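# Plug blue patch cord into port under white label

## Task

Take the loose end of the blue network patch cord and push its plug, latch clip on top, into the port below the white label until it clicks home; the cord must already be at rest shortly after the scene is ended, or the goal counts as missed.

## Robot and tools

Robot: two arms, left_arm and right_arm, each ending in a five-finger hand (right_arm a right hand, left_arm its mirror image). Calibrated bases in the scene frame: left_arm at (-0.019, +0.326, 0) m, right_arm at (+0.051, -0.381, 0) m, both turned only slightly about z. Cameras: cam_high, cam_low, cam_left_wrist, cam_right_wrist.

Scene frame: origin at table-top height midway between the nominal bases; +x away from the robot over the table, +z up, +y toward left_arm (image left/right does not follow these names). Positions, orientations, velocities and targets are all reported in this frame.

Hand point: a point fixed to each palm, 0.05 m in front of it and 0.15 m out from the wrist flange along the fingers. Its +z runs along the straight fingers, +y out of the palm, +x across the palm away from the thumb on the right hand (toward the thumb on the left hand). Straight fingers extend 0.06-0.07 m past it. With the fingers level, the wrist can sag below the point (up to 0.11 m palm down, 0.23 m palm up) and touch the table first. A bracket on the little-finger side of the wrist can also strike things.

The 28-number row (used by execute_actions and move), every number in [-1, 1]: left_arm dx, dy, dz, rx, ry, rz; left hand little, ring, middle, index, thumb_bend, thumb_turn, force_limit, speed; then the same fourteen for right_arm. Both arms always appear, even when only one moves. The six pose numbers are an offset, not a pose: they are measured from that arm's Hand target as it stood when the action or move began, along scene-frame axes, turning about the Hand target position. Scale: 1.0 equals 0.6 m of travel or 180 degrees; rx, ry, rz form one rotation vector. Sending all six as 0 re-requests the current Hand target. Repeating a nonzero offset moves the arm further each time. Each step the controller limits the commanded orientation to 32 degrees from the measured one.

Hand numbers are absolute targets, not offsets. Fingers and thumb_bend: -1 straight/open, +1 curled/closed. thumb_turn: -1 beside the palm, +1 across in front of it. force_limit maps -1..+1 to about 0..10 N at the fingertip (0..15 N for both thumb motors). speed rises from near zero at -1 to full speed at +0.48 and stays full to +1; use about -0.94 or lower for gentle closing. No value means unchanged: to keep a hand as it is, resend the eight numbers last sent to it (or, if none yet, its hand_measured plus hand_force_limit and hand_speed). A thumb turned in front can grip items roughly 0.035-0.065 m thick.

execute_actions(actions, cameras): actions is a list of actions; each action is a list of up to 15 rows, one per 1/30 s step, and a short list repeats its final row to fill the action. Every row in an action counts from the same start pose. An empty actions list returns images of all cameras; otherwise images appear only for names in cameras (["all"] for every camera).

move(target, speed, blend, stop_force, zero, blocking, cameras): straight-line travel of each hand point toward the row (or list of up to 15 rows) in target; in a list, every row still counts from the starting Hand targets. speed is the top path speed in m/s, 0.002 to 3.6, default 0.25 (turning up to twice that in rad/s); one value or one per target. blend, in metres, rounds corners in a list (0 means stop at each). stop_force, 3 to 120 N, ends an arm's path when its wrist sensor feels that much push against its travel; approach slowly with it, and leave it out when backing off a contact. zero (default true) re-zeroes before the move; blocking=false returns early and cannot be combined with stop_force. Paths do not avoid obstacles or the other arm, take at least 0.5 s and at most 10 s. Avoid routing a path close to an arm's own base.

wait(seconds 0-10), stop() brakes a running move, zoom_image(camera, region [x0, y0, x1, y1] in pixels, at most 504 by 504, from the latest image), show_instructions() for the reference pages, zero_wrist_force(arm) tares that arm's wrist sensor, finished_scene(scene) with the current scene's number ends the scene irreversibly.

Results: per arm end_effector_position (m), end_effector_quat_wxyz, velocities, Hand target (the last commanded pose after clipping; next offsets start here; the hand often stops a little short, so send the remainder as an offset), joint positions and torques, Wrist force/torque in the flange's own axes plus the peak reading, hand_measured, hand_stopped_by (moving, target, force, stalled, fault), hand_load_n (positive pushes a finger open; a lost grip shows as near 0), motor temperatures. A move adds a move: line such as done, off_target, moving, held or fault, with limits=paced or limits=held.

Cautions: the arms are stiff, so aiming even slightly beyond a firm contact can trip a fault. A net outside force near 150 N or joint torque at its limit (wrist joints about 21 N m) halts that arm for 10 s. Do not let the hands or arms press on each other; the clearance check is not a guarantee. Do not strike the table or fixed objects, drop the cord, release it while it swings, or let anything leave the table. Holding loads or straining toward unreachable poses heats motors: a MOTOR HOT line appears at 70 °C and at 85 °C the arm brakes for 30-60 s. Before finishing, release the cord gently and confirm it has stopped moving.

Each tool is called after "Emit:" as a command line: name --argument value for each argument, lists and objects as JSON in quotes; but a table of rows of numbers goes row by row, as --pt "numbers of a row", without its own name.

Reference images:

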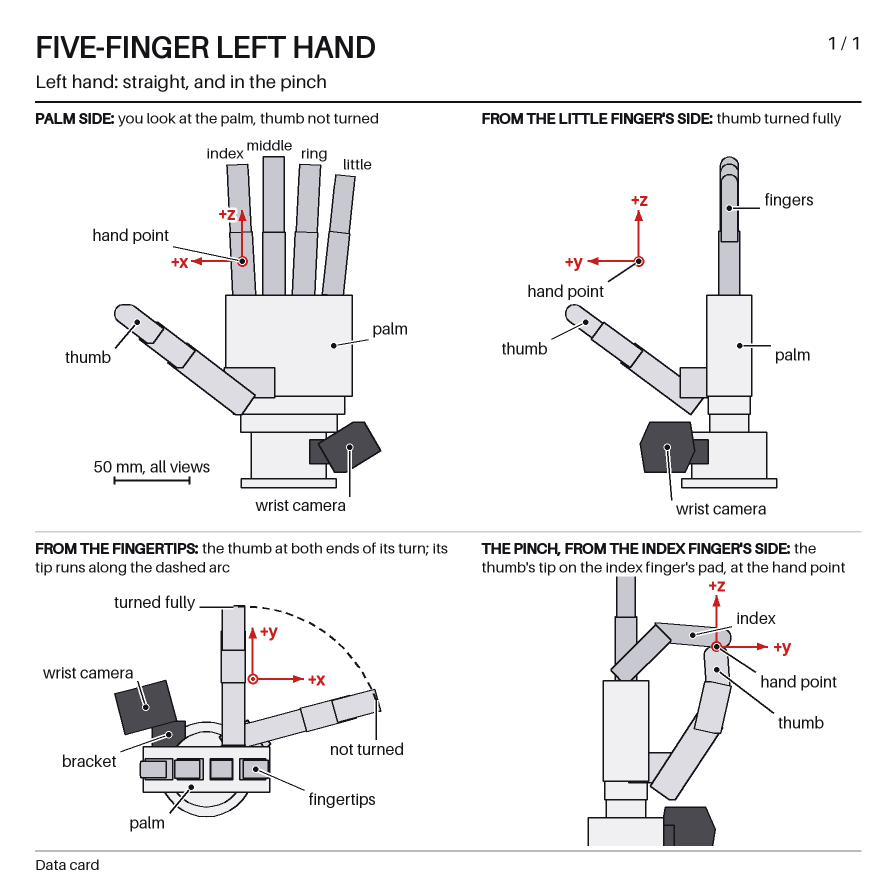

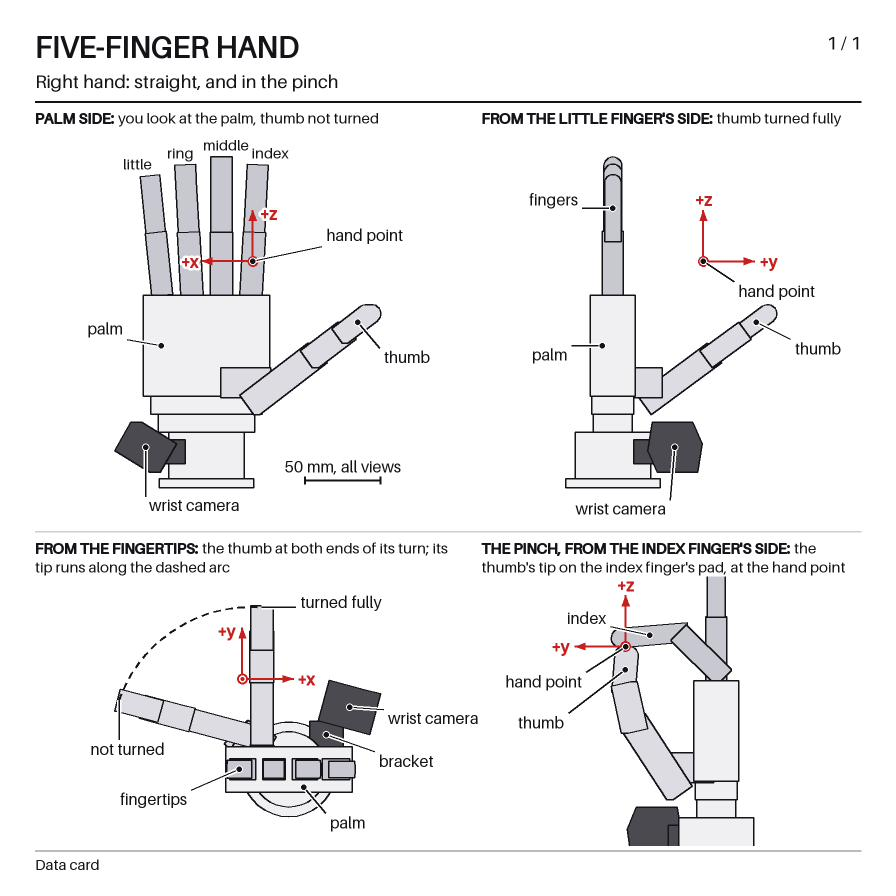

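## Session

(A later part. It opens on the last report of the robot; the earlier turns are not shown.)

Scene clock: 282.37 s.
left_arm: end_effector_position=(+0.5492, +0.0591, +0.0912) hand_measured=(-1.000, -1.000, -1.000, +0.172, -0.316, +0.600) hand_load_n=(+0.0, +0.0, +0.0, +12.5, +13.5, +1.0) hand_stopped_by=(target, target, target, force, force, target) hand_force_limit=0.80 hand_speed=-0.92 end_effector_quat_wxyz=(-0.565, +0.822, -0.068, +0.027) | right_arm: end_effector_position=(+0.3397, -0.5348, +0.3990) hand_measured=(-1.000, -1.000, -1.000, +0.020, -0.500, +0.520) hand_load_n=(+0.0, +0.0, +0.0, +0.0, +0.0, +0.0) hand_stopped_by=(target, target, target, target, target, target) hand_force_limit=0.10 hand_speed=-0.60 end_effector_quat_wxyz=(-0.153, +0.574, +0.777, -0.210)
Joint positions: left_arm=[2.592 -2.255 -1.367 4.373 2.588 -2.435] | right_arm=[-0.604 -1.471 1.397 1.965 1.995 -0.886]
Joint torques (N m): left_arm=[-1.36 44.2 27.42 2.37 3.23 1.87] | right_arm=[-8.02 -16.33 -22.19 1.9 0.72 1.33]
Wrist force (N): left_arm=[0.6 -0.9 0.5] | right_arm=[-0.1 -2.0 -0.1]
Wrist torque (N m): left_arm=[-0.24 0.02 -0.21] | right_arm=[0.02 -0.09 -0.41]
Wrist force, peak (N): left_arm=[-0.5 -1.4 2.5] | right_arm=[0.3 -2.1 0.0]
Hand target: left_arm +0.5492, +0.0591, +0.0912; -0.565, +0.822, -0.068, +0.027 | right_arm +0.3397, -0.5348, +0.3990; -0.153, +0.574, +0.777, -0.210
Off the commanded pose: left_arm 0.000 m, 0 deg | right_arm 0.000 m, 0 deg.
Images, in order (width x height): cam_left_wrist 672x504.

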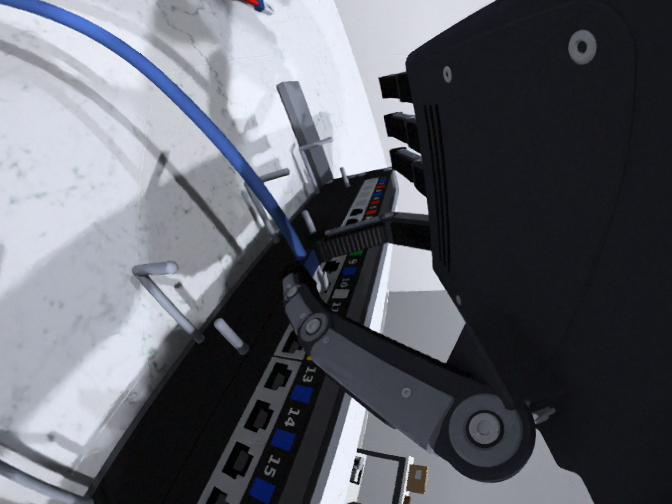

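Emit:
move --target '[0.0083,0.0,0.0,0,0,0,-1,-1,-1,0.30,-0.05,0.60,0.8,-0.92,0,0,0,0,0,0,-1,-1,-1,0.02,-0.5,0.52,0.1,-0.6]' --speed 0.005 --stop_force 10 --cameras '["cam_left_wrist"]'

Emit:
zoom_image --camera "cam_left_wrist" --region '[285, 235, 345, 310]'

Scene clock: 284.07 s.
left_arm: end_effector_position=(+0.5508, +0.0591, +0.0911) hand_measured=(-1.000, -1.000, -1.000, +0.172, -0.316, +0.600) hand_load_n=(+0.0, +0.0, +0.0, +13.5, +12.0, -4.5) hand_stopped_by=(target, target, target, force, force, target) hand_force_limit=0.80 hand_speed=-0.92 end_effector_quat_wxyz=(-0.565, +0.822, -0.068, +0.027) | right_arm: end_effector_position=(+0.3397, -0.5348, +0.3990) hand_measured=(-1.000, -1.000, -1.000, +0.020, -0.500, +0.520) hand_load_n=(+0.0, +0.0, +0.0, +0.0, +0.0, +0.0) hand_stopped_by=(target, target, target, target, target, target) hand_force_limit=0.10 hand_speed=-0.60 end_effector_quat_wxyz=(-0.153, +0.574, +0.777, -0.210)
Joint positions: left_arm=[2.593 -2.257 -1.362 4.373 2.589 -2.434] | right_arm=[-0.604 -1.471 1.397 1.965 1.995 -0.886]
Joint torques (N m): left_arm=[-8.19 61.73 13.57 4.91 0.07 -2.79] | right_arm=[-8.21 -15.94 -21 1.81 0.62 1.37]
Wrist force (N): left_arm=[-8.7 -2.0 0.5] | right_arm=[-0.3 -2.0 0.2]
Wrist torque (N m): left_arm=[-0.26 0.08 -0.13] | right_arm=[0.01 -0.08 -0.43]
Wrist force, peak (N): left_arm=[-10.6 -2.8 0.4] | right_arm=[0.1 -2.3 -0.2]
Hand target: left_arm +0.5508, +0.0591, +0.0911; -0.565, +0.822, -0.068, +0.027 (not the last commanded pose) | right_arm +0.3397, -0.5348, +0.3990; -0.153, +0.574, +0.777, -0.210
Off the commanded pose: left_arm 0.003 m, 0 deg | right_arm 0.000 m, 0 deg.
move: contact (left_arm)
Images, in order (width x height): cam_left_wrist 672x504.

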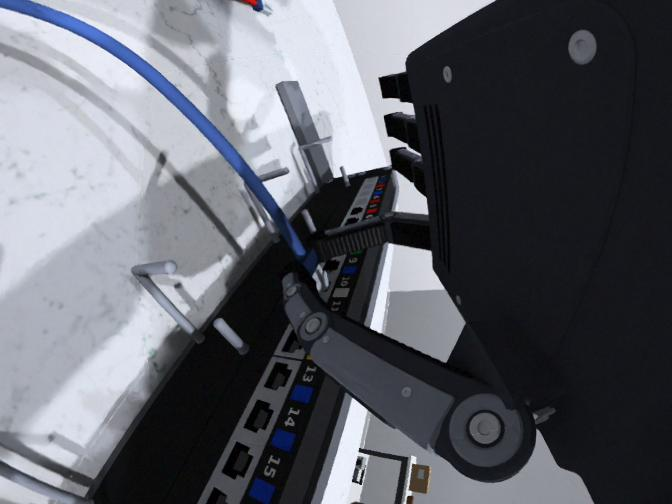

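Scaled by 6.720 from the camera's 672x504 image, which has a finer 960x720 frame.

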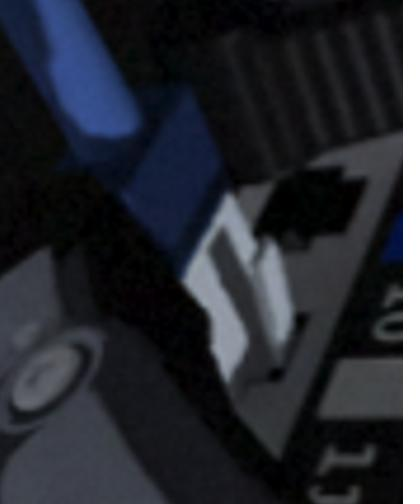

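Emit:
move --target '[-0.02,0.0,0.0,0,0,0,-1,-1,-1,0.30,-0.05,0.60,0.8,-0.92,0,0,0,0,0,0,-1,-1,-1,0.02,-0.5,0.52,0.1,-0.6]' --speed 0.005 --stop_force 19 --cameras '["cam_left_wrist"]'

Emit:
zoom_image --camera "cam_left_wrist" --region '[285, 235, 345, 310]'

Scene clock: 286.97 s.
left_arm: end_effector_position=(+0.5435, +0.0591, +0.0912) hand_measured=(-1.000, -1.000, -1.000, +0.172, -0.316, +0.600) hand_load_n=(+0.0, +0.0, +0.0, +15.0, +10.0, +4.5) hand_stopped_by=(target, target, target, force, force, target) hand_force_limit=0.80 hand_speed=-0.92 end_effector_quat_wxyz=(-0.565, +0.822, -0.068, +0.027) | right_arm: end_effector_position=(+0.3397, -0.5348, +0.3990) hand_measured=(-1.000, -1.000, -1.000, +0.020, -0.500, +0.520) hand_load_n=(+0.0, +0.0, +0.0, +0.0, +0.0, +0.0) hand_stopped_by=(target, target, target, target, target, target) hand_force_limit=0.10 hand_speed=-0.60 end_effector_quat_wxyz=(-0.153, +0.574, +0.777, -0.210)
Joint positions: left_arm=[2.588 -2.246 -1.381 4.374 2.585 -2.441] | right_arm=[-0.604 -1.471 1.397 1.965 1.995 -0.886]
Joint torques (N m): left_arm=[4.73 40.33 25.43 -1.6 1.41 2.98] | right_arm=[-7.26 -15.87 -21.89 1.73 0.94 1.32]
Wrist force (N): left_arm=[9.1 -1.4 3.1] | right_arm=[-0.3 -1.7 0.1]
Wrist torque (N m): left_arm=[-0.25 -0.02 -0.10] | right_arm=[0.06 -0.07 -0.42]
Wrist force, peak (N): left_arm=[11.2 -0.5 3.8] | right_arm=[-0.1 -2.4 0.2]
Hand target: left_arm +0.5435, +0.0591, +0.0912; -0.565, +0.822, -0.068, +0.027 (not the last commanded pose) | right_arm +0.3397, -0.5348, +0.3990; -0.153, +0.574, +0.777, -0.210
Off the commanded pose: left_arm 0.005 m, 0 deg | right_arm 0.000 m, 0 deg.
move: contact (left_arm)
Images, in order (width x height): cam_left_wrist 672x504.

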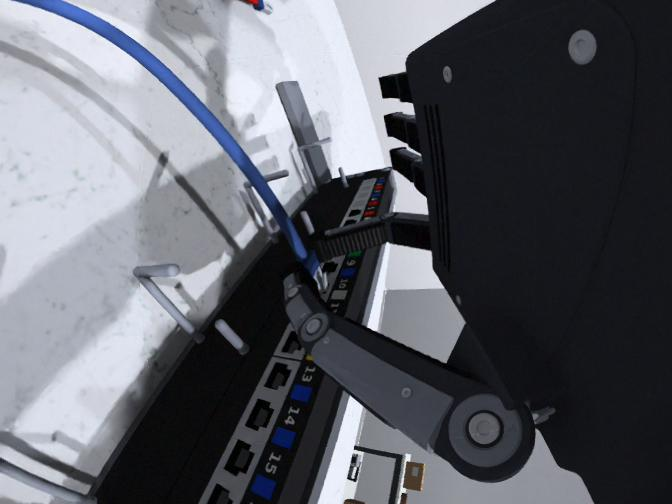

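Scaled by 6.720 from the camera's 672x504 image, which has a finer 960x720 frame.

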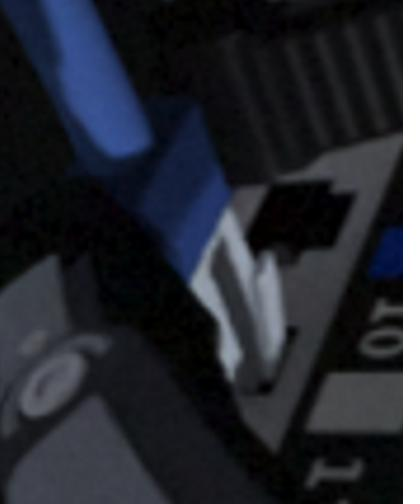

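Emit:
move --target '[0.0055,0.0,0.0,0,0,0,-1,-1,-1,0.30,-0.05,0.60,0.8,-0.92,0,0,0,0,0,0,-1,-1,-1,0.02,-0.5,0.52,0.1,-0.6]' --speed 0.01

Emit:
execute_actions --actions '[[[0,0,0,0,0,0,-1,-1,-1,0.05,-0.46,0.60,0.0,-0.8,0,0,0,0,0,0,-1,-1,-1,0.02,-0.5,0.52,0.1,-0.6]]]' --cameras '["cam_left_wrist"]'

Emit:
zoom_image --camera "cam_left_wrist" --region '[285, 235, 345, 310]'

Scene clock: 290.10 s.
left_arm: end_effector_position=(+0.5467, +0.0591, +0.0912) hand_measured=(-1.000, -1.000, -1.000, +0.172, -0.316, +0.600) hand_load_n=(+0.0, +0.0, +0.0, +14.0, +10.0, -0.5) hand_stopped_by=(target, target, target, force, force, target) hand_force_limit=0.80 hand_speed=-0.92 end_effector_quat_wxyz=(-0.565, +0.822, -0.068, +0.027) | right_arm: end_effector_position=(+0.3397, -0.5348, +0.3990) hand_measured=(-1.000, -1.000, -1.000, +0.020, -0.500, +0.520) hand_load_n=(+0.0, +0.0, +0.0, +0.0, +0.0, +0.0) hand_stopped_by=(target, target, target, target, target, target) hand_force_limit=0.10 hand_speed=-0.60 end_effector_quat_wxyz=(-0.153, +0.574, +0.777, -0.210)
Joint positions: left_arm=[2.59 -2.251 -1.373 4.373 2.586 -2.438] | right_arm=[-0.604 -1.471 1.397 1.965 1.995 -0.886]
Joint torques (N m): left_arm=[6.63 38.96 25.79 -0.84 1.9 2.4] | right_arm=[-7.8 -16.97 -21.67 1.75 0.91 1.28]
Wrist force (N): left_arm=[2.7 -2.1 -1.2] | right_arm=[-0.2 -1.8 0.1]
Wrist torque (N m): left_arm=[-0.32 0.03 -0.21] | right_arm=[0.05 -0.09 -0.41]
Wrist force, peak (N): left_arm=[9.4 -1.0 3.5] | right_arm=[0.1 -2.3 -0.1]
Hand target: left_arm +0.5468, +0.0591, +0.0912; -0.565, +0.822, -0.068, +0.027 | right_arm +0.3397, -0.5348, +0.3990; -0.153, +0.574, +0.777, -0.210
Off the commanded pose: left_arm 0.000 m, 0 deg | right_arm 0.000 m, 0 deg.
move: done

Scene clock: 290.87 s.
left_arm: end_effector_position=(+0.5468, +0.0591, +0.0912) hand_measured=(-1.000, -1.000, -1.000, +0.050, -0.460, +0.600) hand_load_n=(+0.0, -0.5, +0.0, +0.0, +0.0, +0.0) hand_stopped_by=(target, target, target, target, target, target) hand_force_limit=0.00 hand_speed=-0.80 end_effector_quat_wxyz=(-0.565, +0.822, -0.068, +0.027) | right_arm: end_effector_position=(+0.3397, -0.5348, +0.3990) hand_measured=(-1.000, -1.000, -1.000, +0.020, -0.500, +0.520) hand_load_n=(+0.0, +0.0, +0.0, +0.0, +0.0, +0.0) hand_stopped_by=(target, target, target, target, target, target) hand_force_limit=0.10 hand_speed=-0.60 end_effector_quat_wxyz=(-0.153, +0.574, +0.777, -0.210)
Joint positions: left_arm=[2.59 -2.251 -1.373 4.373 2.586 -2.438] | right_arm=[-0.604 -1.471 1.397 1.965 1.995 -0.886]
Joint torques (N m): left_arm=[7.17 40.67 28.66 2.58 3.07 2.15] | right_arm=[-6.71 -16.74 -21.39 1.83 0.81 1.4]
Wrist force (N): left_arm=[-0.2 -1.4 -0.1] | right_arm=[0.0 -1.6 0.0]
Wrist torque (N m): left_arm=[-0.32 0.05 -0.21] | right_arm=[0.07 -0.11 -0.40]
Wrist force, peak (N): left_arm=[2.9 -1.8 -1.6] | right_arm=[-0.3 -2.3 -0.3]
Hand target: left_arm +0.5468, +0.0591, +0.0912; -0.565, +0.822, -0.068, +0.027 | right_arm +0.3397, -0.5348, +0.3990; -0.153, +0.574, +0.777, -0.210
Off the commanded pose: left_arm 0.000 m, 0 deg | right_arm 0.000 m, 0 deg.
Images, in order (width x height): cam_left_wrist 672x504.

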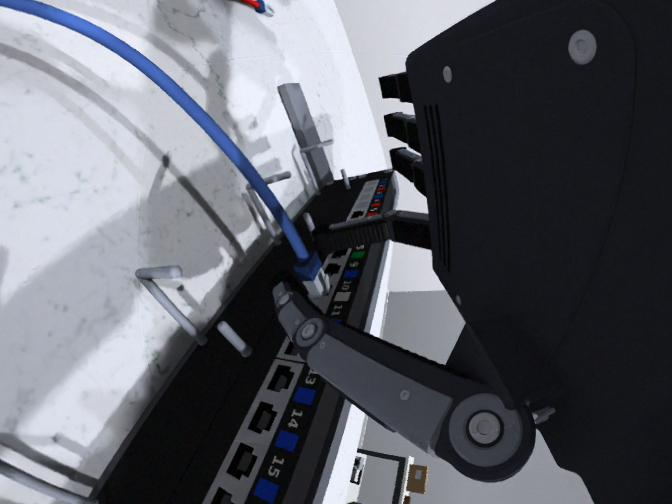

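Scaled by 6.720 from the camera's 672x504 image, which has a finer 960x720 frame.

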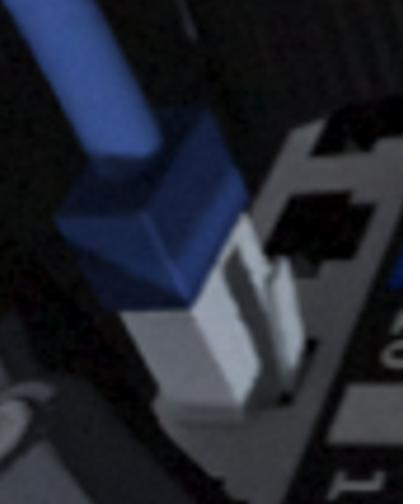

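Emit:
move --target '[-0.02,0.0,0.0,0,0,0,-1,-1,-1,-0.30,-0.75,0.60,0.0,-0.6,0,0,0,0,0,0,-1,-1,-1,0.02,-0.5,0.52,0.1,-0.6]' --speed 0.03 --cameras '["cam_left_wrist"]'

Emit:
move --pt "0.0 0.02 0.05 0 0 0 -1 -1 -1 -0.30 -0.75 0.60 0.0 -0.6 0 0 0 0 0 0 -1 -1 -1 0.02 -0.5 0.52 0.1 -0.6" --pt "0.01 0.06 0.16 0 0 0 -1 -1 -1 -0.30 -0.75 0.60 0.0 -0.6 0 0 0 0 0 0 -1 -1 -1 0.02 -0.5 0.52 0.1 -0.6" --pt "-0.05 0.08 0.28 0 0 0 -1 -1 -1 -0.30 -0.75 0.60 0.0 -0.6 0 0 0 0 0 0 -1 -1 -1 0.02 -0.5 0.52 0.1 -0.6" --speed '[0.04, 0.08, 0.12]' --blend '[0.01, 0.02, 0]' --cameras '["all"]'

Emit:
zoom_image --camera "cam_left_wrist" --region '[250, 220, 450, 370]'

Emit:
zoom_image --camera "cam_high" --region '[430, 205, 510, 265]'

Scene clock: 292.03 s.
left_arm: end_effector_position=(+0.5350, +0.0591, +0.0912) hand_measured=(-1.000, -1.000, -1.000, -0.300, -0.750, +0.600) hand_load_n=(+0.0, +0.0, +0.0, +0.0, +0.0, +0.0) hand_stopped_by=(target, target, target, target, target, target) hand_force_limit=0.00 hand_speed=-0.60 end_effector_quat_wxyz=(-0.565, +0.822, -0.068, +0.027) | right_arm: end_effector_position=(+0.3397, -0.5348, +0.3990) hand_measured=(-1.000, -1.000, -1.000, +0.020, -0.500, +0.520) hand_load_n=(+0.0, +0.0, +0.0, +0.0, +0.0, +0.0) hand_stopped_by=(target, target, target, target, target, target) hand_force_limit=0.10 hand_speed=-0.60 end_effector_quat_wxyz=(-0.153, +0.574, +0.777, -0.210)
Joint positions: left_arm=[2.581 -2.233 -1.402 4.375 2.58 -2.449] | right_arm=[-0.604 -1.471 1.397 1.965 1.995 -0.886]
Joint torques (N m): left_arm=[-9.53 60.71 9.95 2.6 -0.81 -2.03] | right_arm=[-8.12 -16.99 -21.28 1.81 0.96 1.28]
Wrist force (N): left_arm=[-0.4 -1.4 -0.1] | right_arm=[-0.2 -2.0 0.0]
Wrist torque (N m): left_arm=[-0.31 0.06 -0.02] | right_arm=[0.02 -0.08 -0.42]
Wrist force, peak (N): left_arm=[-0.3 -1.6 -0.3] | right_arm=[-0.1 -2.2 0.0]
Hand target: left_arm +0.5348, +0.0591, +0.0912; -0.565, +0.822, -0.068, +0.027 | right_arm +0.3397, -0.5348, +0.3990; -0.153, +0.574, +0.777, -0.210
Off the commanded pose: left_arm 0.000 m, 0 deg | right_arm 0.000 m, 0 deg.
move: done
Images, in order (width x height): cam_left_wrist 672x504.

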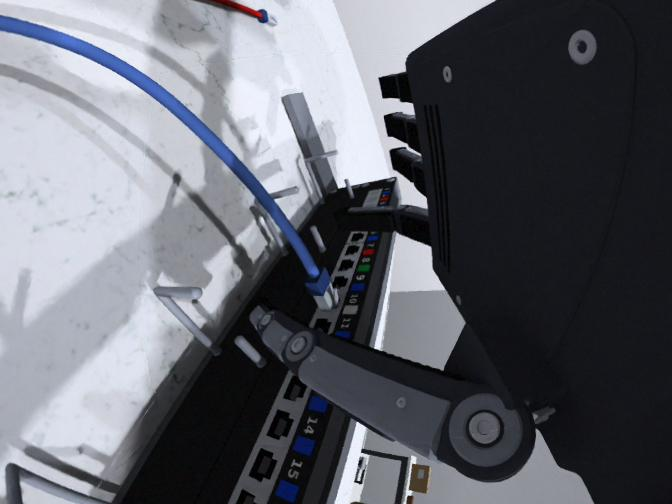

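Scene clock: 295.00 s.
left_arm: end_effector_position=(+0.5049, +0.1071, +0.2590) hand_measured=(-1.000, -1.000, -1.000, -0.300, -0.750, +0.600) hand_load_n=(+0.0, +0.0, +0.0, +0.0, +0.0, +0.0) hand_stopped_by=(target, target, target, target, target, target) hand_force_limit=0.00 hand_speed=-0.60 end_effector_quat_wxyz=(-0.565, +0.822, -0.068, +0.027) | right_arm: end_effector_position=(+0.3397, -0.5348, +0.3990) hand_measured=(-1.000, -1.000, -1.000, +0.020, -0.500, +0.520) hand_load_n=(+0.0, +0.0, +0.0, +0.0, +0.0, +0.0) hand_stopped_by=(target, target, target, target, target, target) hand_force_limit=0.10 hand_speed=-0.60 end_effector_quat_wxyz=(-0.153, +0.574, +0.777, -0.210)
Joint positions: left_arm=[2.62 -1.965 -1.377 4.127 2.608 -2.397] | right_arm=[-0.604 -1.471 1.397 1.965 1.995 -0.886]
Joint torques (N m): left_arm=[-9.7 52.32 29.58 -0.47 -1.11 -2.46] | right_arm=[-7.65 -17.09 -21.36 1.86 0.99 1.31]
Wrist force (N): left_arm=[-0.2 -1.4 -0.1] | right_arm=[-0.3 -1.7 -0.1]
Wrist torque (N m): left_arm=[-0.30 0.05 -0.02] | right_arm=[0.06 -0.07 -0.42]
Wrist force, peak (N): left_arm=[-0.3 -2.1 -0.4] | right_arm=[0.0 -2.3 -0.2]
Hand target: left_arm +0.5048, +0.1071, +0.2592; -0.565, +0.822, -0.068, +0.027 | right_arm +0.3397, -0.5348, +0.3990; -0.153, +0.574, +0.777, -0.210
Off the commanded pose: left_arm 0.000 m, 0 deg | right_arm 0.000 m, 0 deg.
move: done

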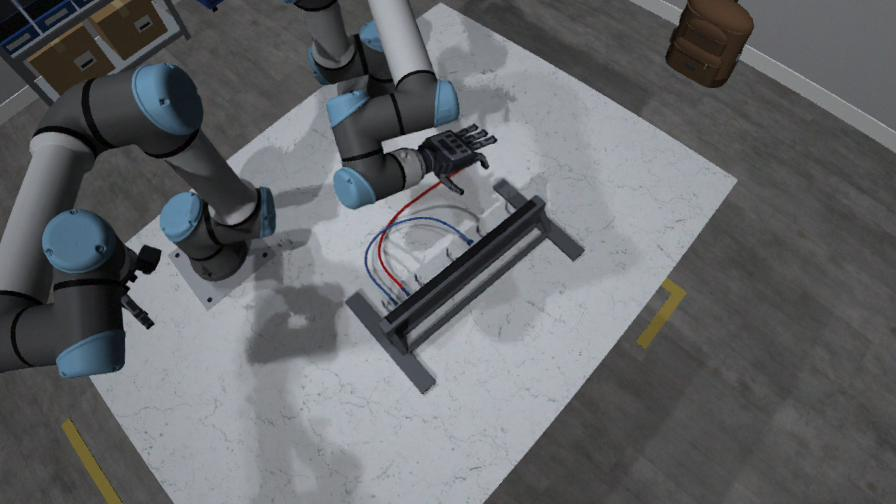

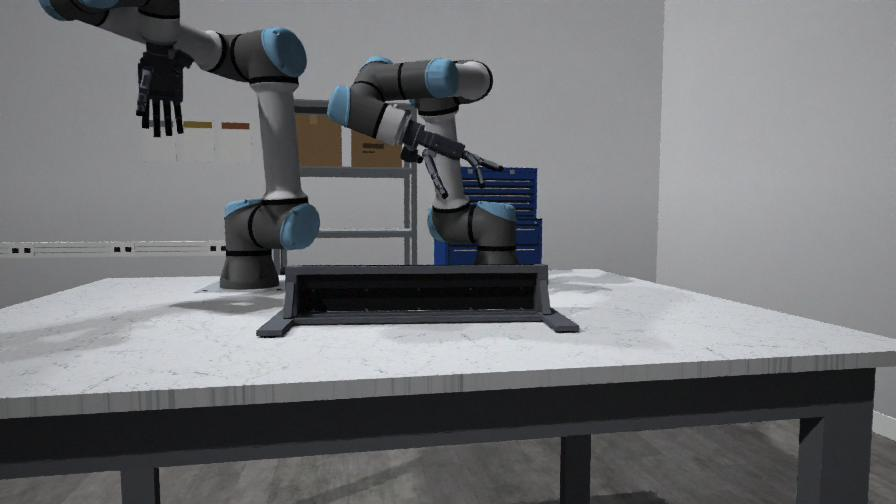

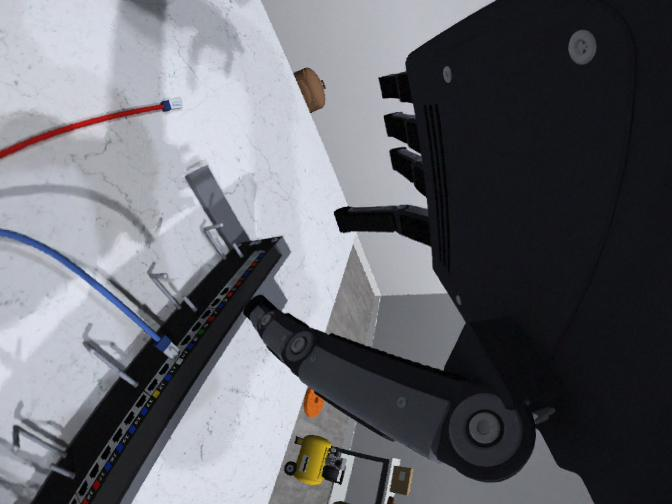

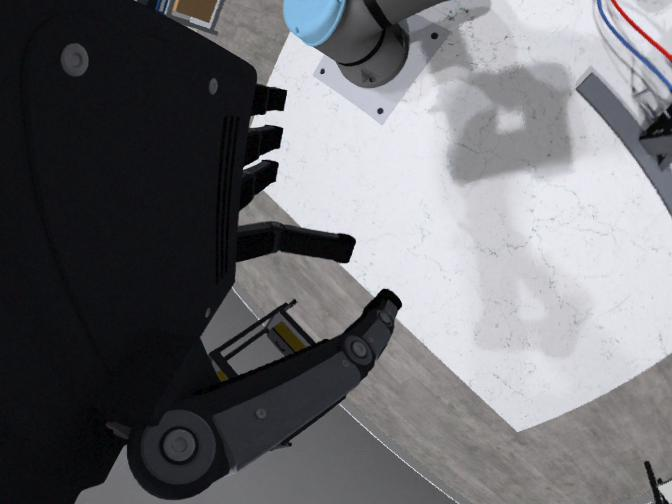

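Scaled by 2.520 from the camera's 672x504 image, which has a finer 960x720 frame.

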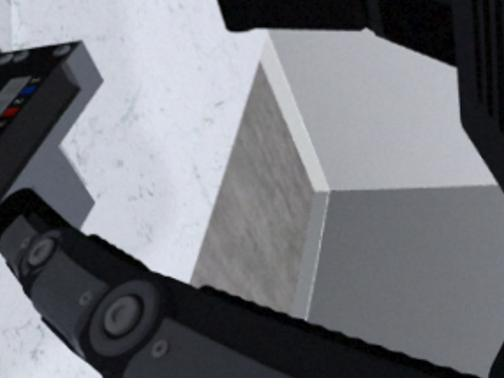

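Scaled by 6.300 from the camera's 896x504 image, which has a finer 1280x720 frame.

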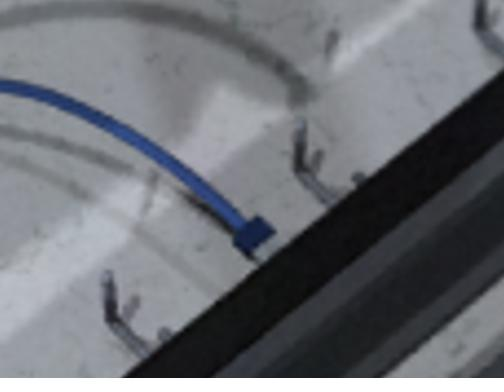

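Emit:
zoom_image --camera "cam_left_wrist" --region '[140, 315, 220, 385]'

Emit:
zoom_image --camera "cam_high" --region '[375, 275, 415, 315]'

Emit:
zoom_image --camera "cam_high" --region '[455, 225, 495, 265]'

Scaled by 6.300 from the camera's 672x504 image, which has a finer 960x720 frame.

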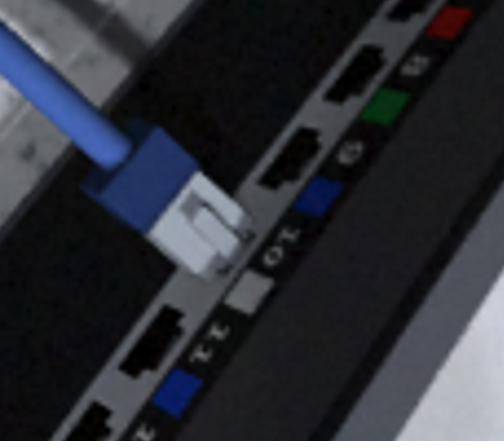

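Scaled by 12.600 from the camera's 896x504 image, which has a finer 1280x720 frame.

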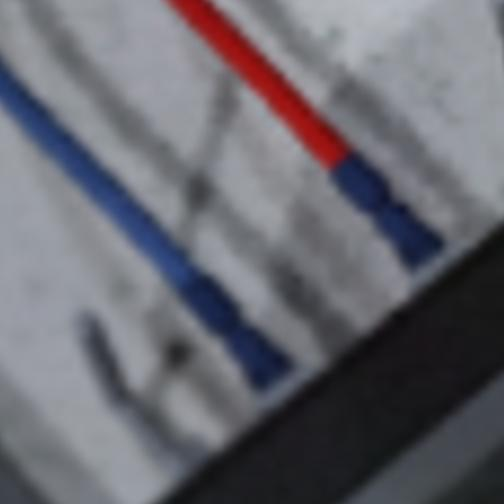

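Scaled by 12.600 from the camera's 896x504 image, which has a finer 1280x720 frame.

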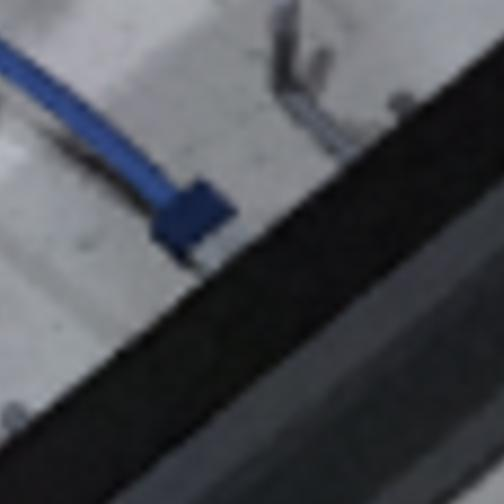

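Emit:
move --target '[-0.08,-0.22,0.08,0,0,0,-1,-1,-1,-0.30,-0.75,0.60,0.0,-0.6,0,0,0,0,0,0,-1,-1,-1,0.02,-0.5,0.52,0.1,-0.6]' --speed 0.15 --cameras '["cam_left_wrist"]'

Scene clock: 297.20 s.
left_arm: end_effector_position=(+0.4568, -0.0249, +0.3071) hand_measured=(-1.000, -1.000, -1.000, -0.300, -0.750, +0.600) hand_load_n=(-0.5, +0.0, +0.0, +0.0, +0.5, +0.0) hand_stopped_by=(target, target, target, target, target, target) hand_force_limit=0.00 hand_speed=-0.60 end_effector_quat_wxyz=(-0.565, +0.822, -0.068, +0.027) | right_arm: end_effector_position=(+0.3397, -0.5348, +0.3990) hand_measured=(-1.000, -1.000, -1.000, +0.020, -0.500, +0.520) hand_load_n=(-0.5, +0.0, +0.0, +0.5, +0.0, +0.0) hand_stopped_by=(target, target, target, target, target, target) hand_force_limit=0.10 hand_speed=-0.60 end_effector_quat_wxyz=(-0.153, +0.574, +0.777, -0.210)
Joint positions: left_arm=[2.413 -2.163 -0.923 3.683 2.447 -2.627] | right_arm=[-0.604 -1.471 1.397 1.965 1.995 -0.886]
Joint torques (N m): left_arm=[-10.63 39.38 29.12 -1 -1.18 -2.35] | right_arm=[-7.57 -16.72 -21.62 1.68 1.04 1.42]
Wrist force (N): left_arm=[-0.3 -1.5 0.0] | right_arm=[-0.1 -1.9 0.0]
Wrist torque (N m): left_arm=[-0.32 0.06 -0.04] | right_arm=[0.04 -0.10 -0.41]
Wrist force, peak (N): left_arm=[-0.1 -1.8 0.5] | right_arm=[-0.1 -2.3 -0.2]
Hand target: left_arm +0.4568, -0.0249, +0.3072; -0.565, +0.822, -0.068, +0.027 | right_arm +0.3397, -0.5348, +0.3990; -0.153, +0.574, +0.777, -0.210
Off the commanded pose: left_arm 0.000 m, 0 deg | right_arm 0.000 m, 0 deg.
move: done
Images, in order (width x height): cam_left_wrist 672x504.

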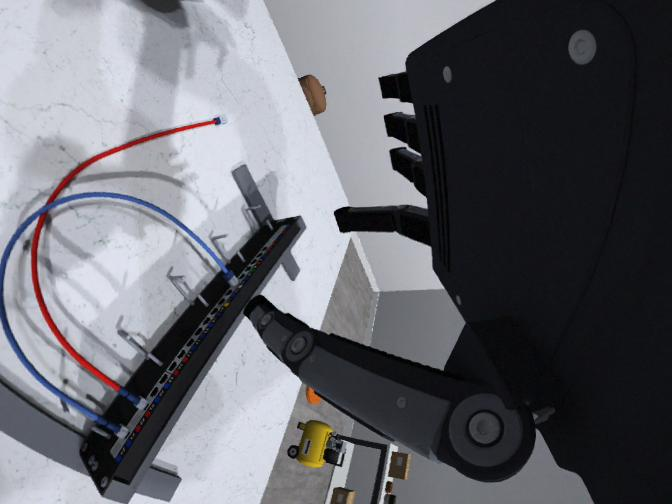

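Emit:
zoom_image --camera "cam_left_wrist" --region '[85, 375, 175, 465]'

Emit:
zoom_image --camera "cam_left_wrist" --region '[195, 245, 285, 335]'

Scaled by 5.600 from the camera's 672x504 image, which has a finer 960x720 frame.

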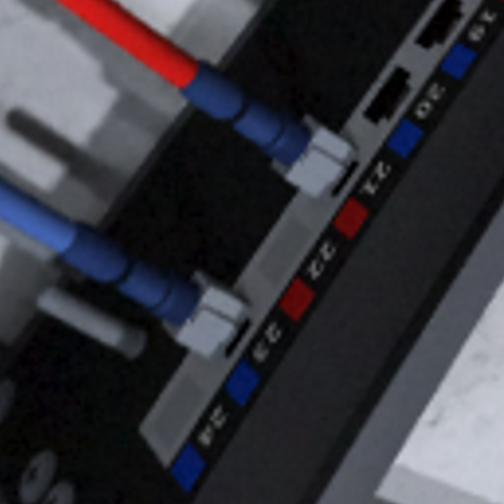

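Scaled by 5.600 from the camera's 672x504 image, which has a finer 960x720 frame.

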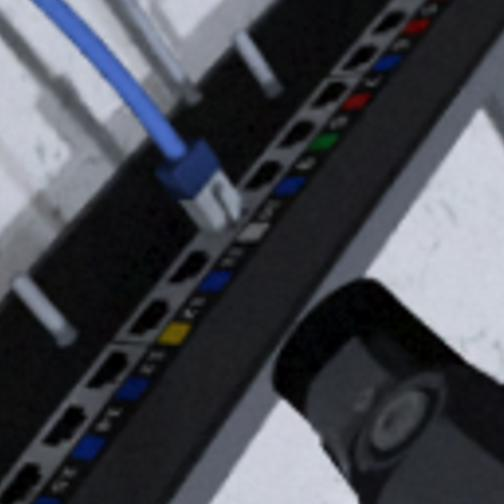

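Emit:
zoom_image --camera "cam_left_wrist" --region '[125, 385, 165, 425]'

Emit:
zoom_image --camera "cam_left_wrist" --region '[220, 265, 255, 300]'

Scaled by 12.600 from the camera's 672x504 image, which has a finer 960x720 frame.

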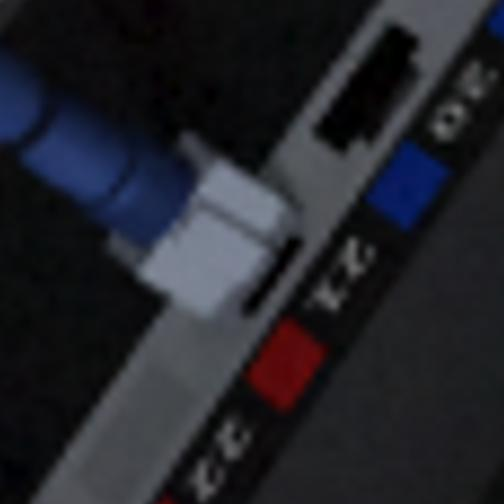

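Scaled by 14.400 from the camera's 672x504 image, which has a finer 960x720 frame.

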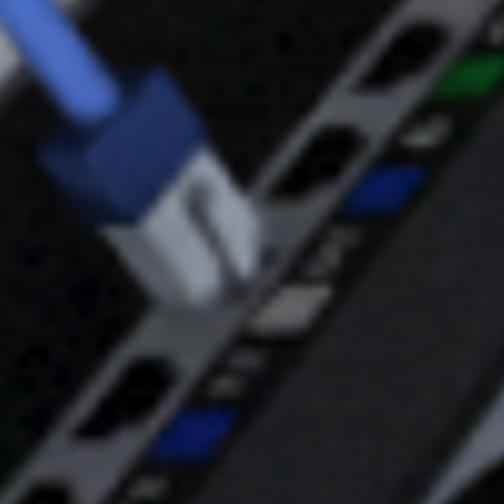

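Emit:
wait --seconds 2 --cameras '["cam_left_wrist"]'

Emit:
zoom_image --camera "cam_left_wrist" --region '[195, 245, 285, 335]'

Scene clock: 299.60 s.
left_arm: end_effector_position=(+0.4568, -0.0249, +0.3072) hand_measured=(-1.000, -1.000, -1.000, -0.300, -0.750, +0.600) hand_load_n=(+0.0, +0.0, +0.0, +0.0, +0.0, +0.0) hand_stopped_by=(target, target, target, target, target, target) hand_force_limit=0.00 hand_speed=-0.60 end_effector_quat_wxyz=(-0.565, +0.822, -0.068, +0.027) | right_arm: end_effector_position=(+0.3397, -0.5348, +0.3990) hand_measured=(-1.000, -1.000, -1.000, +0.020, -0.500, +0.520) hand_load_n=(+0.0, +0.0, +0.0, +0.0, +0.0, +0.0) hand_stopped_by=(target, target, target, target, target, target) hand_force_limit=0.10 hand_speed=-0.60 end_effector_quat_wxyz=(-0.153, +0.574, +0.777, -0.210)
Joint positions: left_arm=[2.413 -2.163 -0.923 3.682 2.447 -2.627] | right_arm=[-0.604 -1.471 1.397 1.965 1.995 -0.886]
Joint torques (N m): left_arm=[-9.43 39.48 29.84 -0.7 -1.29 -2.5] | right_arm=[-6.88 -16.39 -20.55 1.7 0.93 1.5]
Wrist force (N): left_arm=[-0.4 -1.4 0.2] | right_arm=[0.1 -1.8 0.0]
Wrist torque (N m): left_arm=[-0.34 0.07 -0.04] | right_arm=[0.03 -0.13 -0.40]
Wrist force, peak (N): left_arm=[-0.3 -1.7 0.0] | right_arm=[-0.5 -2.2 0.2]
Hand target: left_arm +0.4568, -0.0249, +0.3072; -0.565, +0.822, -0.068, +0.027 | right_arm +0.3397, -0.5348, +0.3990; -0.153, +0.574, +0.777, -0.210
Off the commanded pose: left_arm 0.000 m, 0 deg | right_arm 0.000 m, 0 deg.
wait: 2.00 s; at rest from the start
Images, in order (width x height): cam_left_wrist 672x504.

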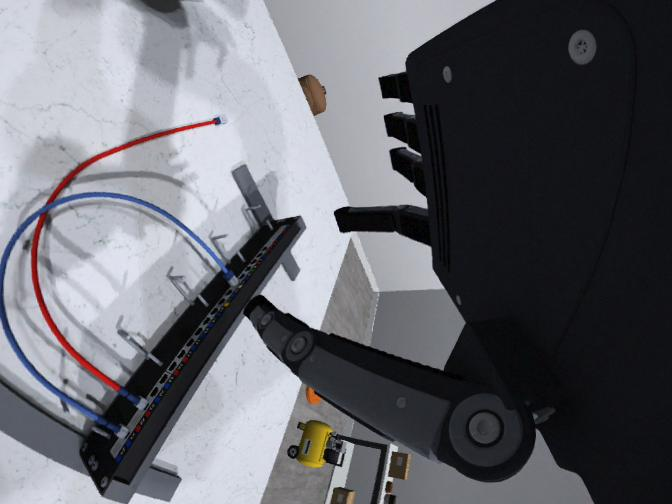

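Scaled by 5.600 from the camera's 672x504 image, which has a finer 960x720 frame.

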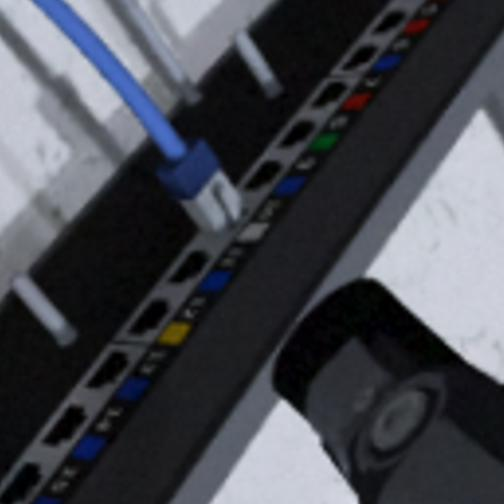

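Emit:
finished_scene --scene 1

The scene is finished: the task was done.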